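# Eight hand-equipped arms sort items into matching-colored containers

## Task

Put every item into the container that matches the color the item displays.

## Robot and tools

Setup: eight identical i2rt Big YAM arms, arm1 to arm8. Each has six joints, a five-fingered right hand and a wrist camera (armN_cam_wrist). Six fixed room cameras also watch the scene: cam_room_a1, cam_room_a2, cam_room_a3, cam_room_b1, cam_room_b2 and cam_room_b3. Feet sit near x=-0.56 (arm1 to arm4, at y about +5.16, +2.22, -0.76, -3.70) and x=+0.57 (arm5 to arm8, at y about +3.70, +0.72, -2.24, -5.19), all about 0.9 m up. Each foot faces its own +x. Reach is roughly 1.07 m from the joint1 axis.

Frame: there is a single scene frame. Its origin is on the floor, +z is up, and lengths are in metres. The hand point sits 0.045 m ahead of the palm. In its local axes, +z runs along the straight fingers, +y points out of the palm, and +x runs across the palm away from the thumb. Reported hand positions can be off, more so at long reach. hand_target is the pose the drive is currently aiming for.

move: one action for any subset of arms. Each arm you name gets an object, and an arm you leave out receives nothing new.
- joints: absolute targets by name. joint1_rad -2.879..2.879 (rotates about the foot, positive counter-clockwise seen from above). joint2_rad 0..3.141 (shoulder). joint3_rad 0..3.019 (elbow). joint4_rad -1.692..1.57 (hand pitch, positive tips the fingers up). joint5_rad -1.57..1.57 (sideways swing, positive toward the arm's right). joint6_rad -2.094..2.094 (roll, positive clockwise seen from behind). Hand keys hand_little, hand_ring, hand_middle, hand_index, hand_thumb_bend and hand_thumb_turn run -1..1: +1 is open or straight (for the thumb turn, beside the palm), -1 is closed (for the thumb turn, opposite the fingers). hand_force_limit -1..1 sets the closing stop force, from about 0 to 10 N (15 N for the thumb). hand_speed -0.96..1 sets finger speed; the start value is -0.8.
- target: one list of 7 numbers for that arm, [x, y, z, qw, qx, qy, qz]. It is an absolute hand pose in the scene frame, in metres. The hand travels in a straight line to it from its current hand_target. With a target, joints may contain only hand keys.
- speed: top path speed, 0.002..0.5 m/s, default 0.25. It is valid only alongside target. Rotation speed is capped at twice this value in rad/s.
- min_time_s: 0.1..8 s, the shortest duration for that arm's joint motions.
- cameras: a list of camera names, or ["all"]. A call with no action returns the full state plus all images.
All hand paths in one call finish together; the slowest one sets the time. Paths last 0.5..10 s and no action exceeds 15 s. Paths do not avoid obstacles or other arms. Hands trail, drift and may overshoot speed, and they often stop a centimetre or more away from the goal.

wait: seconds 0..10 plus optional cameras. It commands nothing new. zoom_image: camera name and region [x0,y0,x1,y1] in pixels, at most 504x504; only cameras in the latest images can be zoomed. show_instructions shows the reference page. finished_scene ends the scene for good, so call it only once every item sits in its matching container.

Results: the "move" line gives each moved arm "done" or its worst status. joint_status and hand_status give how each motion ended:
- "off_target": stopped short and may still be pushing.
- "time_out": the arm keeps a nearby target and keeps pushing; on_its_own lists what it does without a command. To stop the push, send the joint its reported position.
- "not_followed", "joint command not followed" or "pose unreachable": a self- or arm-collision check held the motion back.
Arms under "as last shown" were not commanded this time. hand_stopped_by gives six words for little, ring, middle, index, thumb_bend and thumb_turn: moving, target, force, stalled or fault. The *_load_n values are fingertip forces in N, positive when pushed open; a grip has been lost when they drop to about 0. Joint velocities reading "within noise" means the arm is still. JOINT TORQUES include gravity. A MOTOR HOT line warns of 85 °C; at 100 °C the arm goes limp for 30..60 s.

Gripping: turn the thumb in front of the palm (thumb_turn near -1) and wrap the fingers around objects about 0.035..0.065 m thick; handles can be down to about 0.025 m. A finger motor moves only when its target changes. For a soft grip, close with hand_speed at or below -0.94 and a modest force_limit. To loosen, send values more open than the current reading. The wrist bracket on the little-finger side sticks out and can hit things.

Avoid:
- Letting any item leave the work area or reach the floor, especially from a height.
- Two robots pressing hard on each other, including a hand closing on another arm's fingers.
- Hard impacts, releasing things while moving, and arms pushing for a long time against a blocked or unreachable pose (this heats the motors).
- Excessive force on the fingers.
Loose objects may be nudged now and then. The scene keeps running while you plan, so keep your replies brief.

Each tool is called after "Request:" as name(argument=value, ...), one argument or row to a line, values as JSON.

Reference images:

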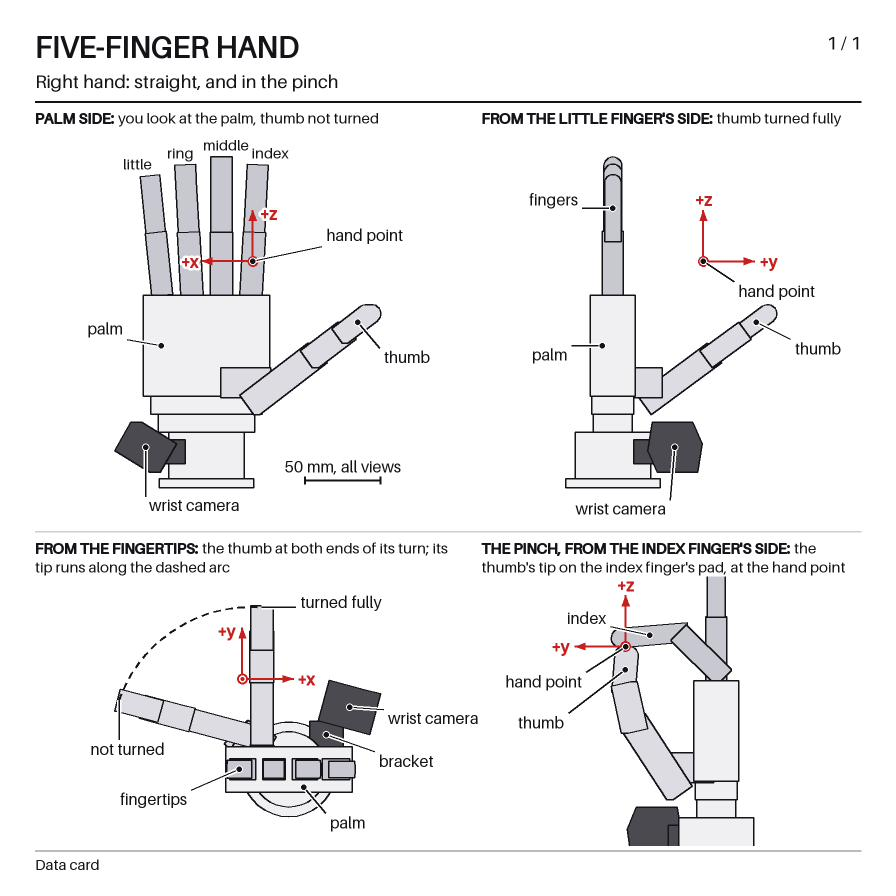

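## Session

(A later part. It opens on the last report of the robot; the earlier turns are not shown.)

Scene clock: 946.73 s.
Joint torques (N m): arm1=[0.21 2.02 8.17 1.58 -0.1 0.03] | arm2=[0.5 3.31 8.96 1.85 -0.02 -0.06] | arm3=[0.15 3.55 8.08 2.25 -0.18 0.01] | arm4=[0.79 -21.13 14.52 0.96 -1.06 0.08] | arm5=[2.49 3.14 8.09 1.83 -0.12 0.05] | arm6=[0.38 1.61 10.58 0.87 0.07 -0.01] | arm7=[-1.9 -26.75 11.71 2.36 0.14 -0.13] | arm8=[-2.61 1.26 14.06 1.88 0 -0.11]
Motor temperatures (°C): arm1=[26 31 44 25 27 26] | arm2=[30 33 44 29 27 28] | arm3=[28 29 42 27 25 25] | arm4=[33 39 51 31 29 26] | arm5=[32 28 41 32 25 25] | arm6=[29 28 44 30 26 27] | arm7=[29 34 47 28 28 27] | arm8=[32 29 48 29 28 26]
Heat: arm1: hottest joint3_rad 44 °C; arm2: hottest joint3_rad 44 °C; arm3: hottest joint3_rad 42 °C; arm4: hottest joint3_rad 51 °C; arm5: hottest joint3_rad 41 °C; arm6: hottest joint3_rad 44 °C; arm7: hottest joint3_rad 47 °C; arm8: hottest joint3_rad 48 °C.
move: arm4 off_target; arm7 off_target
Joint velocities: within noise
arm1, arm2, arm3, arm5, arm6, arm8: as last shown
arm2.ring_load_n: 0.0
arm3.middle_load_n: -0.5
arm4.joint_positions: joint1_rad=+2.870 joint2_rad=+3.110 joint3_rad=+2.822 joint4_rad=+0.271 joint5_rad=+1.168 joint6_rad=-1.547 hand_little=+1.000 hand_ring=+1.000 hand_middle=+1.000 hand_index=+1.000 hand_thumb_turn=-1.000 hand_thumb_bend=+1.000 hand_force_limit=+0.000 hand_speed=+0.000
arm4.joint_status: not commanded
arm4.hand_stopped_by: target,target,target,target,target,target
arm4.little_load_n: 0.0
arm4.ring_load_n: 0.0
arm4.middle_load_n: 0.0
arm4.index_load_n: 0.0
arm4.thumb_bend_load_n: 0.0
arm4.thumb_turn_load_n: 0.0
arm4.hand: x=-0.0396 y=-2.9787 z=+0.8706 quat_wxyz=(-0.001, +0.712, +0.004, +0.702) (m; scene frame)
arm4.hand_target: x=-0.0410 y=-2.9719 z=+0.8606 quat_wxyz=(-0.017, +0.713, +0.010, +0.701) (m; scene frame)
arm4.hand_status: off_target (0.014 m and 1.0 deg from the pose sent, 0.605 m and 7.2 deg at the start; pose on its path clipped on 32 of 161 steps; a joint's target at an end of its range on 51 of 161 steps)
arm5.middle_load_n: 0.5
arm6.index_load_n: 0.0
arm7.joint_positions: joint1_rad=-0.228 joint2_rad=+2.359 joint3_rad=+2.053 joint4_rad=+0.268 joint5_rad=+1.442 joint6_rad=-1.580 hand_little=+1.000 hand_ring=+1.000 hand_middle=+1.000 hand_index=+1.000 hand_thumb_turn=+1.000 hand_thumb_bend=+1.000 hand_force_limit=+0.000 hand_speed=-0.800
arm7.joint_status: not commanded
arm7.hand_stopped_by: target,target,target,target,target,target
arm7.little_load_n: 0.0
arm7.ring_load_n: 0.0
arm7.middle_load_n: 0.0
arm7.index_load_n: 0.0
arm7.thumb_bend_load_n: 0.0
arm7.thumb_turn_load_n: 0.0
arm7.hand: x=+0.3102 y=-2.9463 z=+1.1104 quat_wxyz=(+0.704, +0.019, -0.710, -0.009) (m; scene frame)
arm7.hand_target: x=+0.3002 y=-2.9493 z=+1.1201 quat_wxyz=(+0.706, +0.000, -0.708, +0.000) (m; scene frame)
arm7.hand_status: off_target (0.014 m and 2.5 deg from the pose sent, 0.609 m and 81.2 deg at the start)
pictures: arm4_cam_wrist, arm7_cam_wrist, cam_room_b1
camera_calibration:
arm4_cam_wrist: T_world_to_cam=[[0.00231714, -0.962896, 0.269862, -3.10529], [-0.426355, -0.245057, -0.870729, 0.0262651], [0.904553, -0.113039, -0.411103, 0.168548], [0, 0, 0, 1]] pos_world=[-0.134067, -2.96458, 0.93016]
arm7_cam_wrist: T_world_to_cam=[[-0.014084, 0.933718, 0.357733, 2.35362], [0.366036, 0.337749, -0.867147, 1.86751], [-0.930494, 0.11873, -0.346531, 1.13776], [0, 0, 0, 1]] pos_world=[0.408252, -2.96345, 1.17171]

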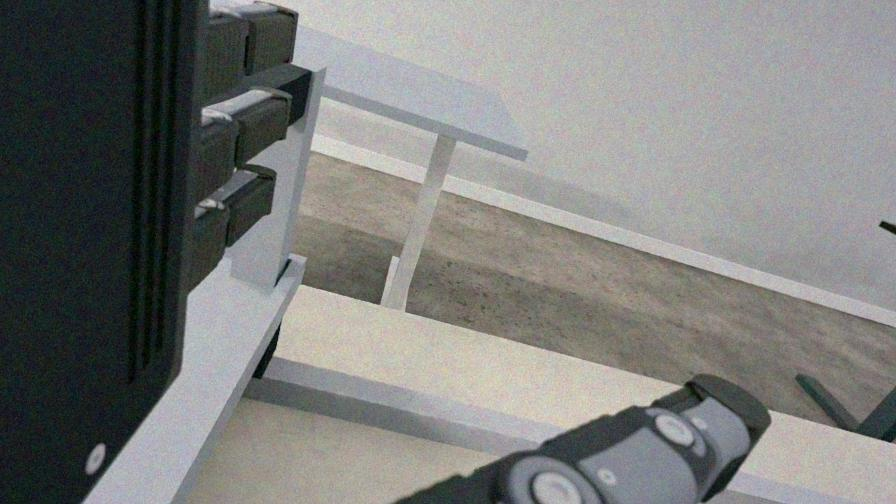

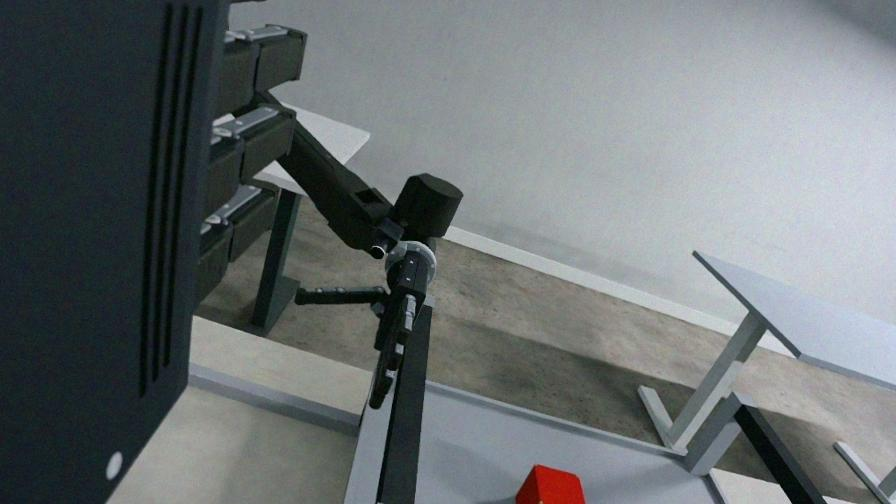

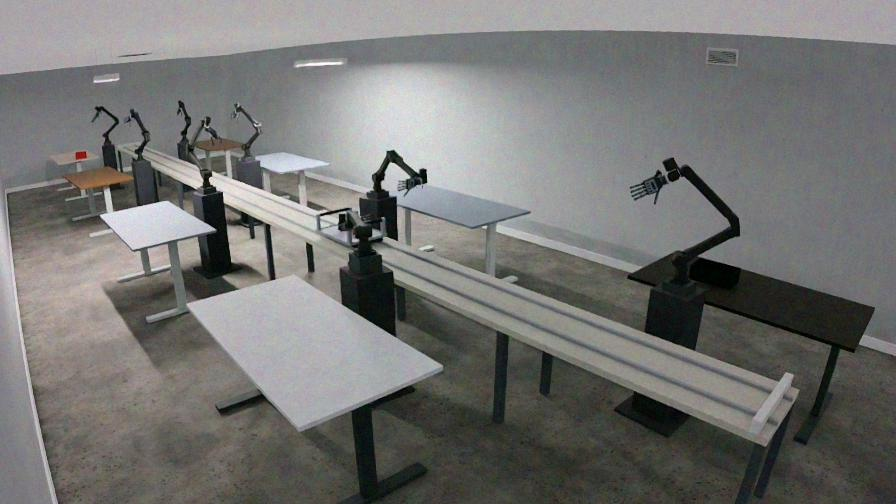

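Request:
move(
  arm4={"target": [-0.20, -3.35, 1.0, 0, 0.7071, 0, 0.7071], "speed": 0.3},
)

Request:
move(
  arm4={"joints": {"joint2_rad": 0.6, "joint3_rad": 1.35, "joint4_rad": -1.2, "joint5_rad": 0}, "min_time_s": 3},
  arm7={"target": [-0.02, -2.98, 0.98, 0.7071, 0, -0.7071, 0], "speed": 0.2},
)

Request:
move(
  arm7={"target": [-0.03, -2.98, 0.86, 0.7071, 0, -0.7071, 0], "speed": 0.15},
  cameras=["cam_room_b1", "arm7_cam_wrist"],
)

Scene clock: 961.23 s.
Joint torques (N m): arm1=[0.21 2.02 8.17 1.58 -0.1 0.04] | arm2=[0.56 3.31 8.96 1.88 -0.02 -0.06] | arm3=[-0.26 3.43 8.12 2.11 -0.14 0.02] | arm4=[1.26 -14.68 3.4 2.29 0.01 0.03] | arm5=[2.49 3.14 8.12 1.81 -0.12 0.04] | arm6=[0.38 1.67 10.61 0.88 0.07 -0.01] | arm7=[-1.9 -26.7 11.69 2.52 0.14 -0.12] | arm8=[-2.43 1.26 14.2 1.96 -0.02 -0.12]
Motor temperatures (°C): arm1=[26 31 44 25 27 26] | arm2=[30 33 44 29 27 28] | arm3=[28 29 42 27 25 25] | arm4=[33 42 55 31 29 26] | arm5=[32 28 41 32 25 25] | arm6=[29 28 44 30 26 27] | arm7=[29 35 48 28 28 27] | arm8=[32 28 48 29 28 26]
Heat: arm1: hottest joint3_rad 44 °C; arm2: hottest joint3_rad 44 °C; arm3: hottest joint3_rad 42 °C; arm4: hottest joint3_rad 55 °C; arm5: hottest joint3_rad 41 °C; arm6: hottest joint3_rad 44 °C; arm7: hottest joint3_rad 48 °C; arm8: hottest joint3_rad 48 °C.
move: arm4 off_target
Joint velocities: within noise
arm1, arm7, arm8: as last shown
arm2.joint_positions: joint1_rad=+0.276 joint2_rad=+0.560 joint3_rad=+1.435 joint4_rad=-1.169 joint5_rad=-0.140 joint6_rad=-1.224 hand_little=+1.000 hand_ring=+1.000 hand_middle=+1.000 hand_index=+1.000 hand_thumb_turn=+1.000 hand_thumb_bend=+1.000 hand_force_limit=+0.000 hand_speed=-0.800
arm2.joint_status: not commanded
arm2.hand_stopped_by: target,target,target,target,target,target
arm2.little_load_n: 0.0
arm2.ring_load_n: 0.0
arm2.middle_load_n: 0.5
arm2.index_load_n: 0.0
arm2.thumb_bend_load_n: 0.0
arm2.thumb_turn_load_n: 0.0
arm2.hand: x=-0.6300 y=+2.4379 z=+1.4335 quat_wxyz=(-0.554, +0.553, +0.580, +0.224) (m; scene frame)
arm2.hand_target: x=-0.6294 y=+2.4355 z=+1.4447 quat_wxyz=(-0.563, +0.547, +0.576, +0.229) (m; scene frame)
arm2.hand_status: not commanded
arm3.joint_positions: joint1_rad=+0.141 joint2_rad=+0.626 joint3_rad=+1.356 joint4_rad=-1.238 joint5_rad=-0.049 joint6_rad=-1.161 hand_little=+1.000 hand_ring=+1.000 hand_middle=+1.000 hand_index=+1.000 hand_thumb_turn=+1.000 hand_thumb_bend=+1.000 hand_force_limit=+0.000 hand_speed=-0.800
arm3.joint_status: not commanded
arm3.hand_stopped_by: target,target,target,target,target,target
arm3.little_load_n: 0.0
arm3.ring_load_n: 0.0
arm3.middle_load_n: 0.0
arm3.index_load_n: 0.0
arm3.thumb_bend_load_n: 0.0
arm3.thumb_turn_load_n: 0.0
arm3.hand: x=-0.5153 y=-1.0192 z=+1.3932 quat_wxyz=(+0.205, +0.566, -0.654, +0.459) (m; scene frame)
arm3.hand_target: x=-0.5155 y=-1.0181 z=+1.4021 quat_wxyz=(+0.209, +0.563, -0.650, +0.466) (m; scene frame)
arm3.hand_status: not commanded
arm4.joint_positions: joint1_rad=+2.876 joint2_rad=+2.028 joint3_rad=+0.760 joint4_rad=+1.246 joint5_rad=+1.190 joint6_rad=-1.583 hand_little=+1.000 hand_ring=+1.000 hand_middle=+1.000 hand_index=+1.000 hand_thumb_turn=-1.000 hand_thumb_bend=+1.000 hand_force_limit=+0.000 hand_speed=+0.000
arm4.joint_status: not commanded
arm4.hand_stopped_by: target,target,target,target,target,target
arm4.little_load_n: 0.0
arm4.ring_load_n: 0.0
arm4.middle_load_n: 0.0
arm4.index_load_n: 0.0
arm4.thumb_bend_load_n: 0.0
arm4.thumb_turn_load_n: 0.5
arm4.hand: x=-0.1984 y=-3.3544 z=+0.9876 quat_wxyz=(+0.019, +0.713, +0.012, +0.701) (m; scene frame)
arm4.hand_target: x=-0.2000 y=-3.3501 z=+0.9998 quat_wxyz=(+0.000, +0.707, +0.000, +0.707) (m; scene frame)
arm4.hand_status: off_target (0.013 m and 2.7 deg from the pose sent, 0.425 m and 1.0 deg at the start; pose on its path clipped on 4 of 69 steps)
arm5.joint_positions: joint1_rad=+0.097 joint2_rad=+0.578 joint3_rad=+1.357 joint4_rad=-1.396 joint5_rad=-0.019 joint6_rad=-1.393 hand_little=+1.000 hand_ring=+1.000 hand_middle=+1.000 hand_index=+1.000 hand_thumb_turn=+1.000 hand_thumb_bend=+1.000 hand_force_limit=+0.000 hand_speed=-0.800
arm5.joint_status: not commanded
arm5.hand_stopped_by: target,target,target,target,target,target
arm5.little_load_n: 0.0
arm5.ring_load_n: 0.0
arm5.middle_load_n: 0.0
arm5.index_load_n: 0.0
arm5.thumb_bend_load_n: 0.0
arm5.thumb_turn_load_n: 0.0
arm5.hand: x=+0.6268 y=+3.9038 z=+1.3650 quat_wxyz=(-0.366, +0.670, +0.580, +0.284) (m; scene frame)
arm5.hand_target: x=+0.6269 y=+3.9034 z=+1.3777 quat_wxyz=(-0.376, +0.665, +0.576, +0.292) (m; scene frame)
arm5.hand_status: not commanded
arm6.joint_positions: joint1_rad=+0.290 joint2_rad=+0.629 joint3_rad=+1.347 joint4_rad=-1.143 joint5_rad=+0.210 joint6_rad=-1.290 hand_little=+1.000 hand_ring=+1.000 hand_middle=+1.000 hand_index=+1.000 hand_thumb_turn=+1.000 hand_thumb_bend=+1.000 hand_force_limit=+0.000 hand_speed=-0.800
arm6.joint_status: not commanded
arm6.hand_stopped_by: target,target,target,target,target,target
arm6.little_load_n: 0.0
arm6.ring_load_n: 0.0
arm6.middle_load_n: -0.5
arm6.index_load_n: 0.0
arm6.thumb_bend_load_n: 0.0
arm6.thumb_turn_load_n: 0.0
arm6.hand: x=+0.5517 y=+0.9921 z=+1.4154 quat_wxyz=(-0.436, +0.616, +0.572, +0.322) (m; scene frame)
arm6.hand_target: x=+0.5523 y=+0.9906 z=+1.4277 quat_wxyz=(-0.446, +0.612, +0.566, +0.326) (m; scene frame)
arm6.hand_status: not commanded
arm7.joint_positions: joint1_rad=-0.228 joint2_rad=+2.359 joint3_rad=+2.053 joint4_rad=+0.269 joint5_rad=+1.442 joint6_rad=-1.583 hand_little=+1.000 hand_ring=+1.000 hand_middle=+1.000 hand_index=+1.000 hand_thumb_turn=+1.000 hand_thumb_bend=+1.000 hand_force_limit=+0.000 hand_speed=-0.800
arm7.index_load_n: 0.5
arm7.hand: x=+0.3101 y=-2.9463 z=+1.1106 quat_wxyz=(+0.704, +0.020, -0.710, -0.009) (m; scene frame)
arm8.little_load_n: -0.5
arm8.index_load_n: -0.5
pictures: none

Scene clock: 964.83 s.
Joint torques (N m): arm1=[0.21 2.08 8.17 1.58 -0.1 0.03] | arm2=[0.5 3.25 8.95 1.89 -0.01 -0.05] | arm3=[-0.26 3.31 8.08 2.22 -0.18 0.01] | arm4=[1.26 1.61 12.78 1.48 -0.02 0.02] | arm5=[2.43 3.14 8.1 1.81 -0.12 0.05] | arm6=[0.26 1.67 10.59 0.9 0.06 -0.01] | arm7=[-0.97 -32.15 13.59 1.68 -0.12 0.07] | arm8=[-2.78 1.67 14.06 1.89 -0.01 -0.11]
Motor temperatures (°C): arm1=[26 31 44 25 27 26] | arm2=[30 33 44 29 27 28] | arm3=[28 29 42 27 25 25] | arm4=[33 41 54 31 29 26] | arm5=[32 28 41 32 25 25] | arm6=[29 28 44 30 26 27] | arm7=[29 36 48 28 28 27] | arm8=[32 28 48 29 28 26]
Heat: arm1: hottest joint3_rad 44 °C; arm2: hottest joint3_rad 44 °C; arm3: hottest joint3_rad 42 °C; arm4: hottest joint3_rad 54 °C; arm5: hottest joint3_rad 41 °C; arm6: hottest joint3_rad 44 °C; arm7: hottest joint3_rad 48 °C; arm8: hottest joint3_rad 48 °C.
move: arm4 done; arm7 off_target
Joint velocities: within noise
arm1.joint_positions: joint1_rad=+2.029 joint2_rad=+0.634 joint3_rad=+1.380 joint4_rad=-1.545 joint5_rad=+0.002 joint6_rad=-0.011 hand_little=+1.000 hand_ring=+1.000 hand_middle=+1.000 hand_index=+1.000 hand_thumb_turn=+1.000 hand_thumb_bend=+1.000 hand_force_limit=+0.000 hand_speed=-0.800
arm1.joint_status: not commanded
arm1.hand_stopped_by: target,target,target,target,target,target
arm1.little_load_n: 0.0
arm1.ring_load_n: 0.0
arm1.middle_load_n: 0.0
arm1.index_load_n: 0.0
arm1.thumb_bend_load_n: 0.0
arm1.thumb_turn_load_n: 0.0
arm1.hand: x=-0.7348 y=+5.0822 z=+1.3523 quat_wxyz=(-0.220, +0.544, +0.751, -0.302) (m; scene frame)
arm1.hand_target: x=-0.7346 y=+5.0800 z=+1.3625 quat_wxyz=(-0.224, +0.543, +0.746, -0.314) (m; scene frame)
arm1.hand_status: not commanded
arm2, arm3, arm5, arm6, arm8: as last shown
arm2.middle_load_n: 0.0
arm4.joint_positions: joint1_rad=+2.876 joint2_rad=+0.596 joint3_rad=+1.305 joint4_rad=-1.191 joint5_rad=+0.003 joint6_rad=-1.583 hand_little=+1.000 hand_ring=+1.000 hand_middle=+1.000 hand_index=+1.000 hand_thumb_turn=-1.000 hand_thumb_bend=+1.000 hand_force_limit=+0.000 hand_speed=+0.000
arm4.joint_status: all done
arm4.hand_stopped_by: target,target,target,target,target,target
arm4.little_load_n: 0.0
arm4.ring_load_n: 0.0
arm4.middle_load_n: 0.0
arm4.index_load_n: 0.0
arm4.thumb_bend_load_n: 0.0
arm4.thumb_turn_load_n: 0.0
arm4.hand: x=-0.3993 y=-3.4743 z=+1.4440 quat_wxyz=(-0.283, +0.711, +0.481, +0.427) (m; scene frame)
arm4.hand_target: x=-0.4029 y=-3.4771 z=+1.4639 quat_wxyz=(-0.294, +0.703, +0.478, +0.437) (m; scene frame)
arm4.hand_status: not commanded
arm6.middle_load_n: 0.0
arm7.joint_positions: joint1_rad=-0.607 joint2_rad=+2.983 joint3_rad=+2.873 joint4_rad=+0.089 joint5_rad=+0.859 joint6_rad=-1.573 hand_little=+1.000 hand_ring=+1.000 hand_middle=+1.000 hand_index=+1.000 hand_thumb_turn=+1.000 hand_thumb_bend=+1.000 hand_force_limit=+0.000 hand_speed=-0.800
arm7.joint_status: not commanded
arm7.hand_stopped_by: target,target,target,target,target,target
arm7.little_load_n: 0.0
arm7.ring_load_n: 0.0
arm7.middle_load_n: 0.0
arm7.index_load_n: 0.0
arm7.thumb_bend_load_n: 0.0
arm7.thumb_turn_load_n: 0.0
arm7.hand: x=-0.0145 y=-2.9757 z=+0.9539 quat_wxyz=(+0.697, +0.081, -0.708, +0.074) (m; scene frame)
arm7.hand_target: x=-0.0183 y=-2.9774 z=+0.9802 quat_wxyz=(+0.705, +0.066, -0.700, +0.089) (m; scene frame)
arm7.hand_status: off_target (0.027 m and 12.6 deg from the pose sent, 0.357 m and 2.5 deg at the start; a joint's target at an end of its range on 54 of 108 steps)
arm8.little_load_n: 0.0
arm8.index_load_n: 0.0
pictures: none

Scene clock: 966.53 s.
Joint torques (N m): arm1=[0.21 2.02 8.17 1.59 -0.1 0.03] | arm2=[0.56 3.37 8.95 1.89 -0.01 -0.06] | arm3=[-0.5 3.37 8.13 2.09 -0.15 -0.02] | arm4=[1.26 1.85 12.74 1.46 -0.02 0.04] | arm5=[2.49 3.19 8.12 1.8 -0.12 0.05] | arm6=[0.21 1.55 10.56 0.88 0.06 -0.01] | arm7=[-2.26 -30.97 12.49 2.67 -0.08 0.09] | arm8=[-2.67 1.2 14.08 1.87 -0.02 -0.12]
Motor temperatures (°C): arm1=[26 31 44 25 27 26] | arm2=[30 33 44 29 27 28] | arm3=[28 29 42 27 25 25] | arm4=[33 41 54 31 29 26] | arm5=[32 28 41 32 25 25] | arm6=[29 28 44 30 26 27] | arm7=[29 37 48 28 28 27] | arm8=[32 28 48 29 28 26]
Heat: arm1: hottest joint3_rad 44 °C; arm2: hottest joint3_rad 44 °C; arm3: hottest joint3_rad 42 °C; arm4: hottest joint3_rad 54 °C; arm5: hottest joint3_rad 41 °C; arm6: hottest joint3_rad 44 °C; arm7: hottest joint3_rad 48 °C; arm8: hottest joint3_rad 48 °C.
move: arm7 off_target
Joint velocities: within noise
arm1, arm2, arm3, arm4, arm5, arm6: as last shown
arm6.thumb_turn_load_n: -0.5
arm7.joint_positions: joint1_rad=-0.613 joint2_rad=+3.112 joint3_rad=+2.885 joint4_rad=+0.143 joint5_rad=+0.749 joint6_rad=-1.504 hand_little=+1.000 hand_ring=+1.000 hand_middle=+1.000 hand_index=+1.000 hand_thumb_turn=+1.000 hand_thumb_bend=+1.000 hand_force_limit=+0.000 hand_speed=-0.800
arm7.joint_status: not commanded
arm7.hand_stopped_by: target,target,target,target,target,target
arm7.little_load_n: 0.0
arm7.ring_load_n: 0.0
arm7.middle_load_n: 0.0
arm7.index_load_n: 0.0
arm7.thumb_bend_load_n: 0.0
arm7.thumb_turn_load_n: 0.0
arm7.hand: x=-0.0119 y=-2.9844 z=+0.8450 quat_wxyz=(+0.674, +0.110, -0.721, +0.116) (m; scene frame)
arm7.hand_target: x=-0.0280 y=-2.9773 z=+0.8607 quat_wxyz=(+0.685, +0.088, -0.712, +0.128) (m; scene frame)
arm7.hand_status: off_target (0.024 m and 18.8 deg from the pose sent, 0.095 m and 12.6 deg at the start; a joint's target at an end of its range on 49 of 51 steps)
arm8.joint_positions: joint1_rad=-2.572 joint2_rad=+0.594 joint3_rad=+1.301 joint4_rad=-1.195 joint5_rad=-0.002 joint6_rad=-1.591 hand_little=+1.000 hand_ring=+1.000 hand_middle=+1.000 hand_index=+1.000 hand_thumb_turn=+1.000 hand_thumb_bend=+1.000 hand_force_limit=+0.000 hand_speed=+0.000
arm8.joint_status: not commanded
arm8.hand_stopped_by: target,target,target,target,target,target
arm8.little_load_n: 0.0
arm8.ring_load_n: 0.0
arm8.middle_load_n: 0.0
arm8.index_load_n: 0.0
arm8.thumb_bend_load_n: 0.0
arm8.thumb_turn_load_n: 0.0
arm8.hand: x=+0.4812 y=-4.9310 z=+1.3930 quat_wxyz=(+0.444, -0.424, -0.747, -0.255) (m; scene frame)
arm8.hand_target: x=+0.4866 y=-4.9327 z=+1.4156 quat_wxyz=(+0.455, -0.423, -0.737, -0.268) (m; scene frame)
arm8.hand_status: not commanded
pictures: arm7_cam_wrist, cam_room_b1
camera_calibration:
arm7_cam_wrist: T_world_to_cam=[[-0.31672, 0.899159, 0.301995, 2.42], [0.307852, 0.398596, -0.863915, 1.94625], [-0.897171, -0.180649, -0.403051, -0.0947069], [0, 0, 0, 1]] pos_world=[0.082338, -2.96885, 0.912395]

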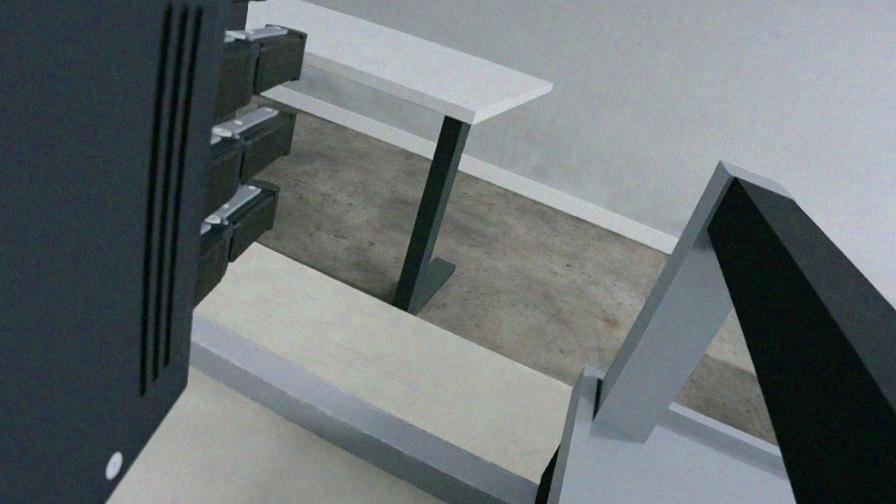

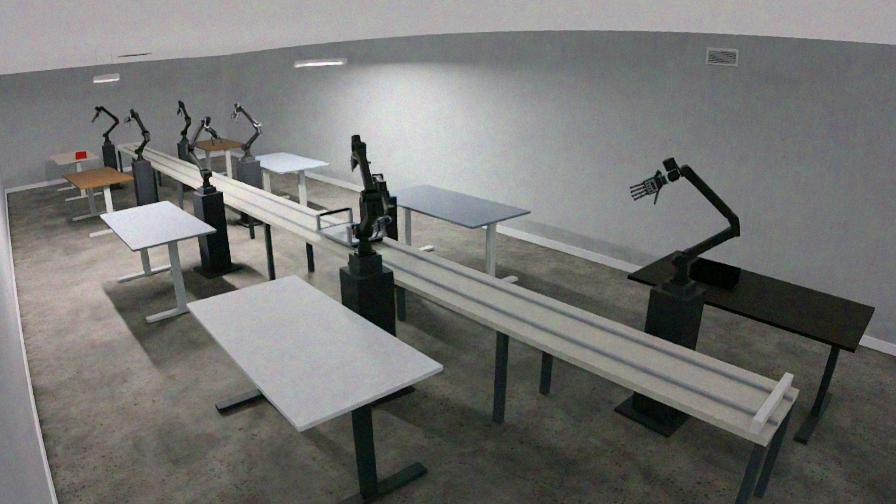

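Request:
move(
  arm7={"target": [-0.06, -1.50, 0.87, 0.7071, 0, -0.7071, 0], "speed": 0.2},
  arm3={"target": [-0.25, -1.15, 1.10, 0, 0.7071, 0, 0.7071], "speed": 0.3, "joints": {"hand_thumb_turn": -1, "hand_speed": 0}},
  cameras=["arm3_cam_wrist", "arm7_cam_wrist"],
)

Scene clock: 991.47 s.
Joint torques (N m): arm1=[0.21 2.08 8.17 1.59 -0.1 0.04] | arm2=[0.56 3.25 8.98 1.91 -0.02 -0.05] | arm3=[0.62 -4.25 7.98 2.11 -0.31 0.08] | arm4=[1.03 1.79 12.71 1.54 -0.03 0.02] | arm5=[2.49 3.19 8.1 1.81 -0.12 0.05] | arm6=[0.32 1.61 10.59 0.85 0.07 -0.01] | arm7=[-4.48 -27.52 13.07 1.72 0.34 -0.3] | arm8=[-2.26 1.26 14.15 1.89 -0.01 -0.13]
Motor temperatures (°C): arm1=[26 31 44 25 27 26] | arm2=[30 33 44 29 27 28] | arm3=[28 29 41 27 25 25] | arm4=[33 37 52 31 29 26] | arm5=[32 28 41 32 25 25] | arm6=[29 27 44 30 26 27] | arm7=[29 39 48 28 28 27] | arm8=[32 28 49 29 28 26]
Heat: arm1: hottest joint3_rad 44 °C; arm2: hottest joint3_rad 44 °C; arm3: hottest joint3_rad 41 °C; arm4: hottest joint3_rad 52 °C; arm5: hottest joint3_rad 41 °C; arm6: hottest joint3_rad 44 °C; arm7: hottest joint3_rad 48 °C; arm8: hottest joint3_rad 49 °C.
move: arm3 off_target; arm7 off_target
Joint velocities: within noise
arm1, arm2, arm4, arm5, arm6, arm8: as last shown
arm1.ring_load_n: -0.5
arm3.joint_positions: joint1_rad=+0.187 joint2_rad=+1.364 joint3_rad=+0.479 joint4_rad=+0.868 joint5_rad=-1.273 joint6_rad=-1.580 hand_little=+1.000 hand_ring=+1.000 hand_middle=+1.000 hand_index=+1.000 hand_thumb_turn=-1.000 hand_thumb_bend=+1.000 hand_force_limit=+0.000 hand_speed=+0.000
arm3.joint_status: all done
arm3.hand_stopped_by: target,target,target,target,target,target
arm3.little_load_n: -0.5
arm3.ring_load_n: 0.0
arm3.middle_load_n: 0.0
arm3.index_load_n: 0.0
arm3.thumb_bend_load_n: 0.0
arm3.thumb_turn_load_n: 0.5
arm3.hand: x=-0.2581 y=-1.1415 z=+1.0916 quat_wxyz=(-0.001, +0.710, -0.011, +0.704) (m; scene frame)
arm3.hand_target: x=-0.2503 y=-1.1495 z=+1.1001 quat_wxyz=(+0.000, +0.707, +0.000, +0.707) (m; scene frame)
arm3.hand_status: off_target (0.014 m and 1.4 deg from the pose sent, 0.417 m and 87.1 deg at the start)
arm6.index_load_n: -0.5
arm6.thumb_turn_load_n: 0.0
arm7.joint_positions: joint1_rad=-2.615 joint2_rad=+2.785 joint3_rad=+2.240 joint4_rad=+0.522 joint5_rad=-0.979 joint6_rad=-1.547 hand_little=+1.000 hand_ring=+1.000 hand_middle=+1.000 hand_index=+1.000 hand_thumb_turn=+1.000 hand_thumb_bend=+1.000 hand_force_limit=+0.000 hand_speed=-0.800
arm7.joint_status: not commanded
arm7.hand_stopped_by: target,target,target,target,target,target
arm7.little_load_n: 0.0
arm7.ring_load_n: 0.0
arm7.middle_load_n: 0.0
arm7.index_load_n: 0.0
arm7.thumb_bend_load_n: 0.0
arm7.thumb_turn_load_n: 0.0
arm7.hand: x=-0.0796 y=-1.5437 z=+0.8575 quat_wxyz=(+0.700, -0.001, -0.713, +0.035) (m; scene frame)
arm7.hand_target: x=-0.0556 y=-1.5046 z=+0.8714 quat_wxyz=(+0.707, -0.001, -0.707, -0.001) (m; scene frame)
arm7.hand_status: off_target (0.049 m and 4.1 deg from the pose sent, 1.485 m and 18.8 deg at the start; pose on its path clipped on 207 of 312 steps)
pictures: arm3_cam_wrist, arm7_cam_wrist
camera_calibration:
arm3_cam_wrist: T_world_to_cam=[[-0.0225848, -0.978699, 0.204056, -1.34431], [-0.64363, -0.14195, -0.752058, 0.471713], [0.765004, -0.148322, -0.626713, 0.822448], [0, 0, 0, 1]] pos_world=[-0.355928, -1.12673, 1.14451]
arm7_cam_wrist: T_world_to_cam=[[-0.0479908, 0.961097, 0.27201, 1.24194], [0.365492, 0.270334, -0.890693, 1.23325], [-0.929576, 0.0566723, -0.364247, 0.440411], [0, 0, 0, 1]] pos_world=[0.0182543, -1.55197, 0.921046]

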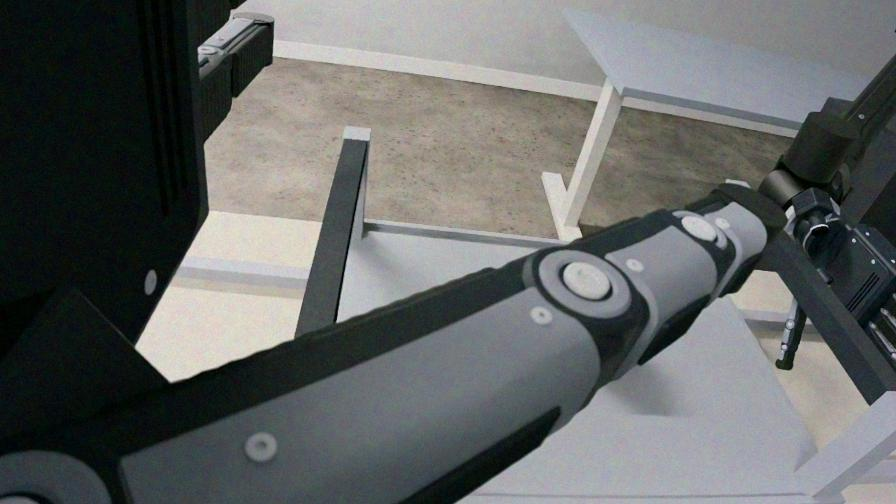

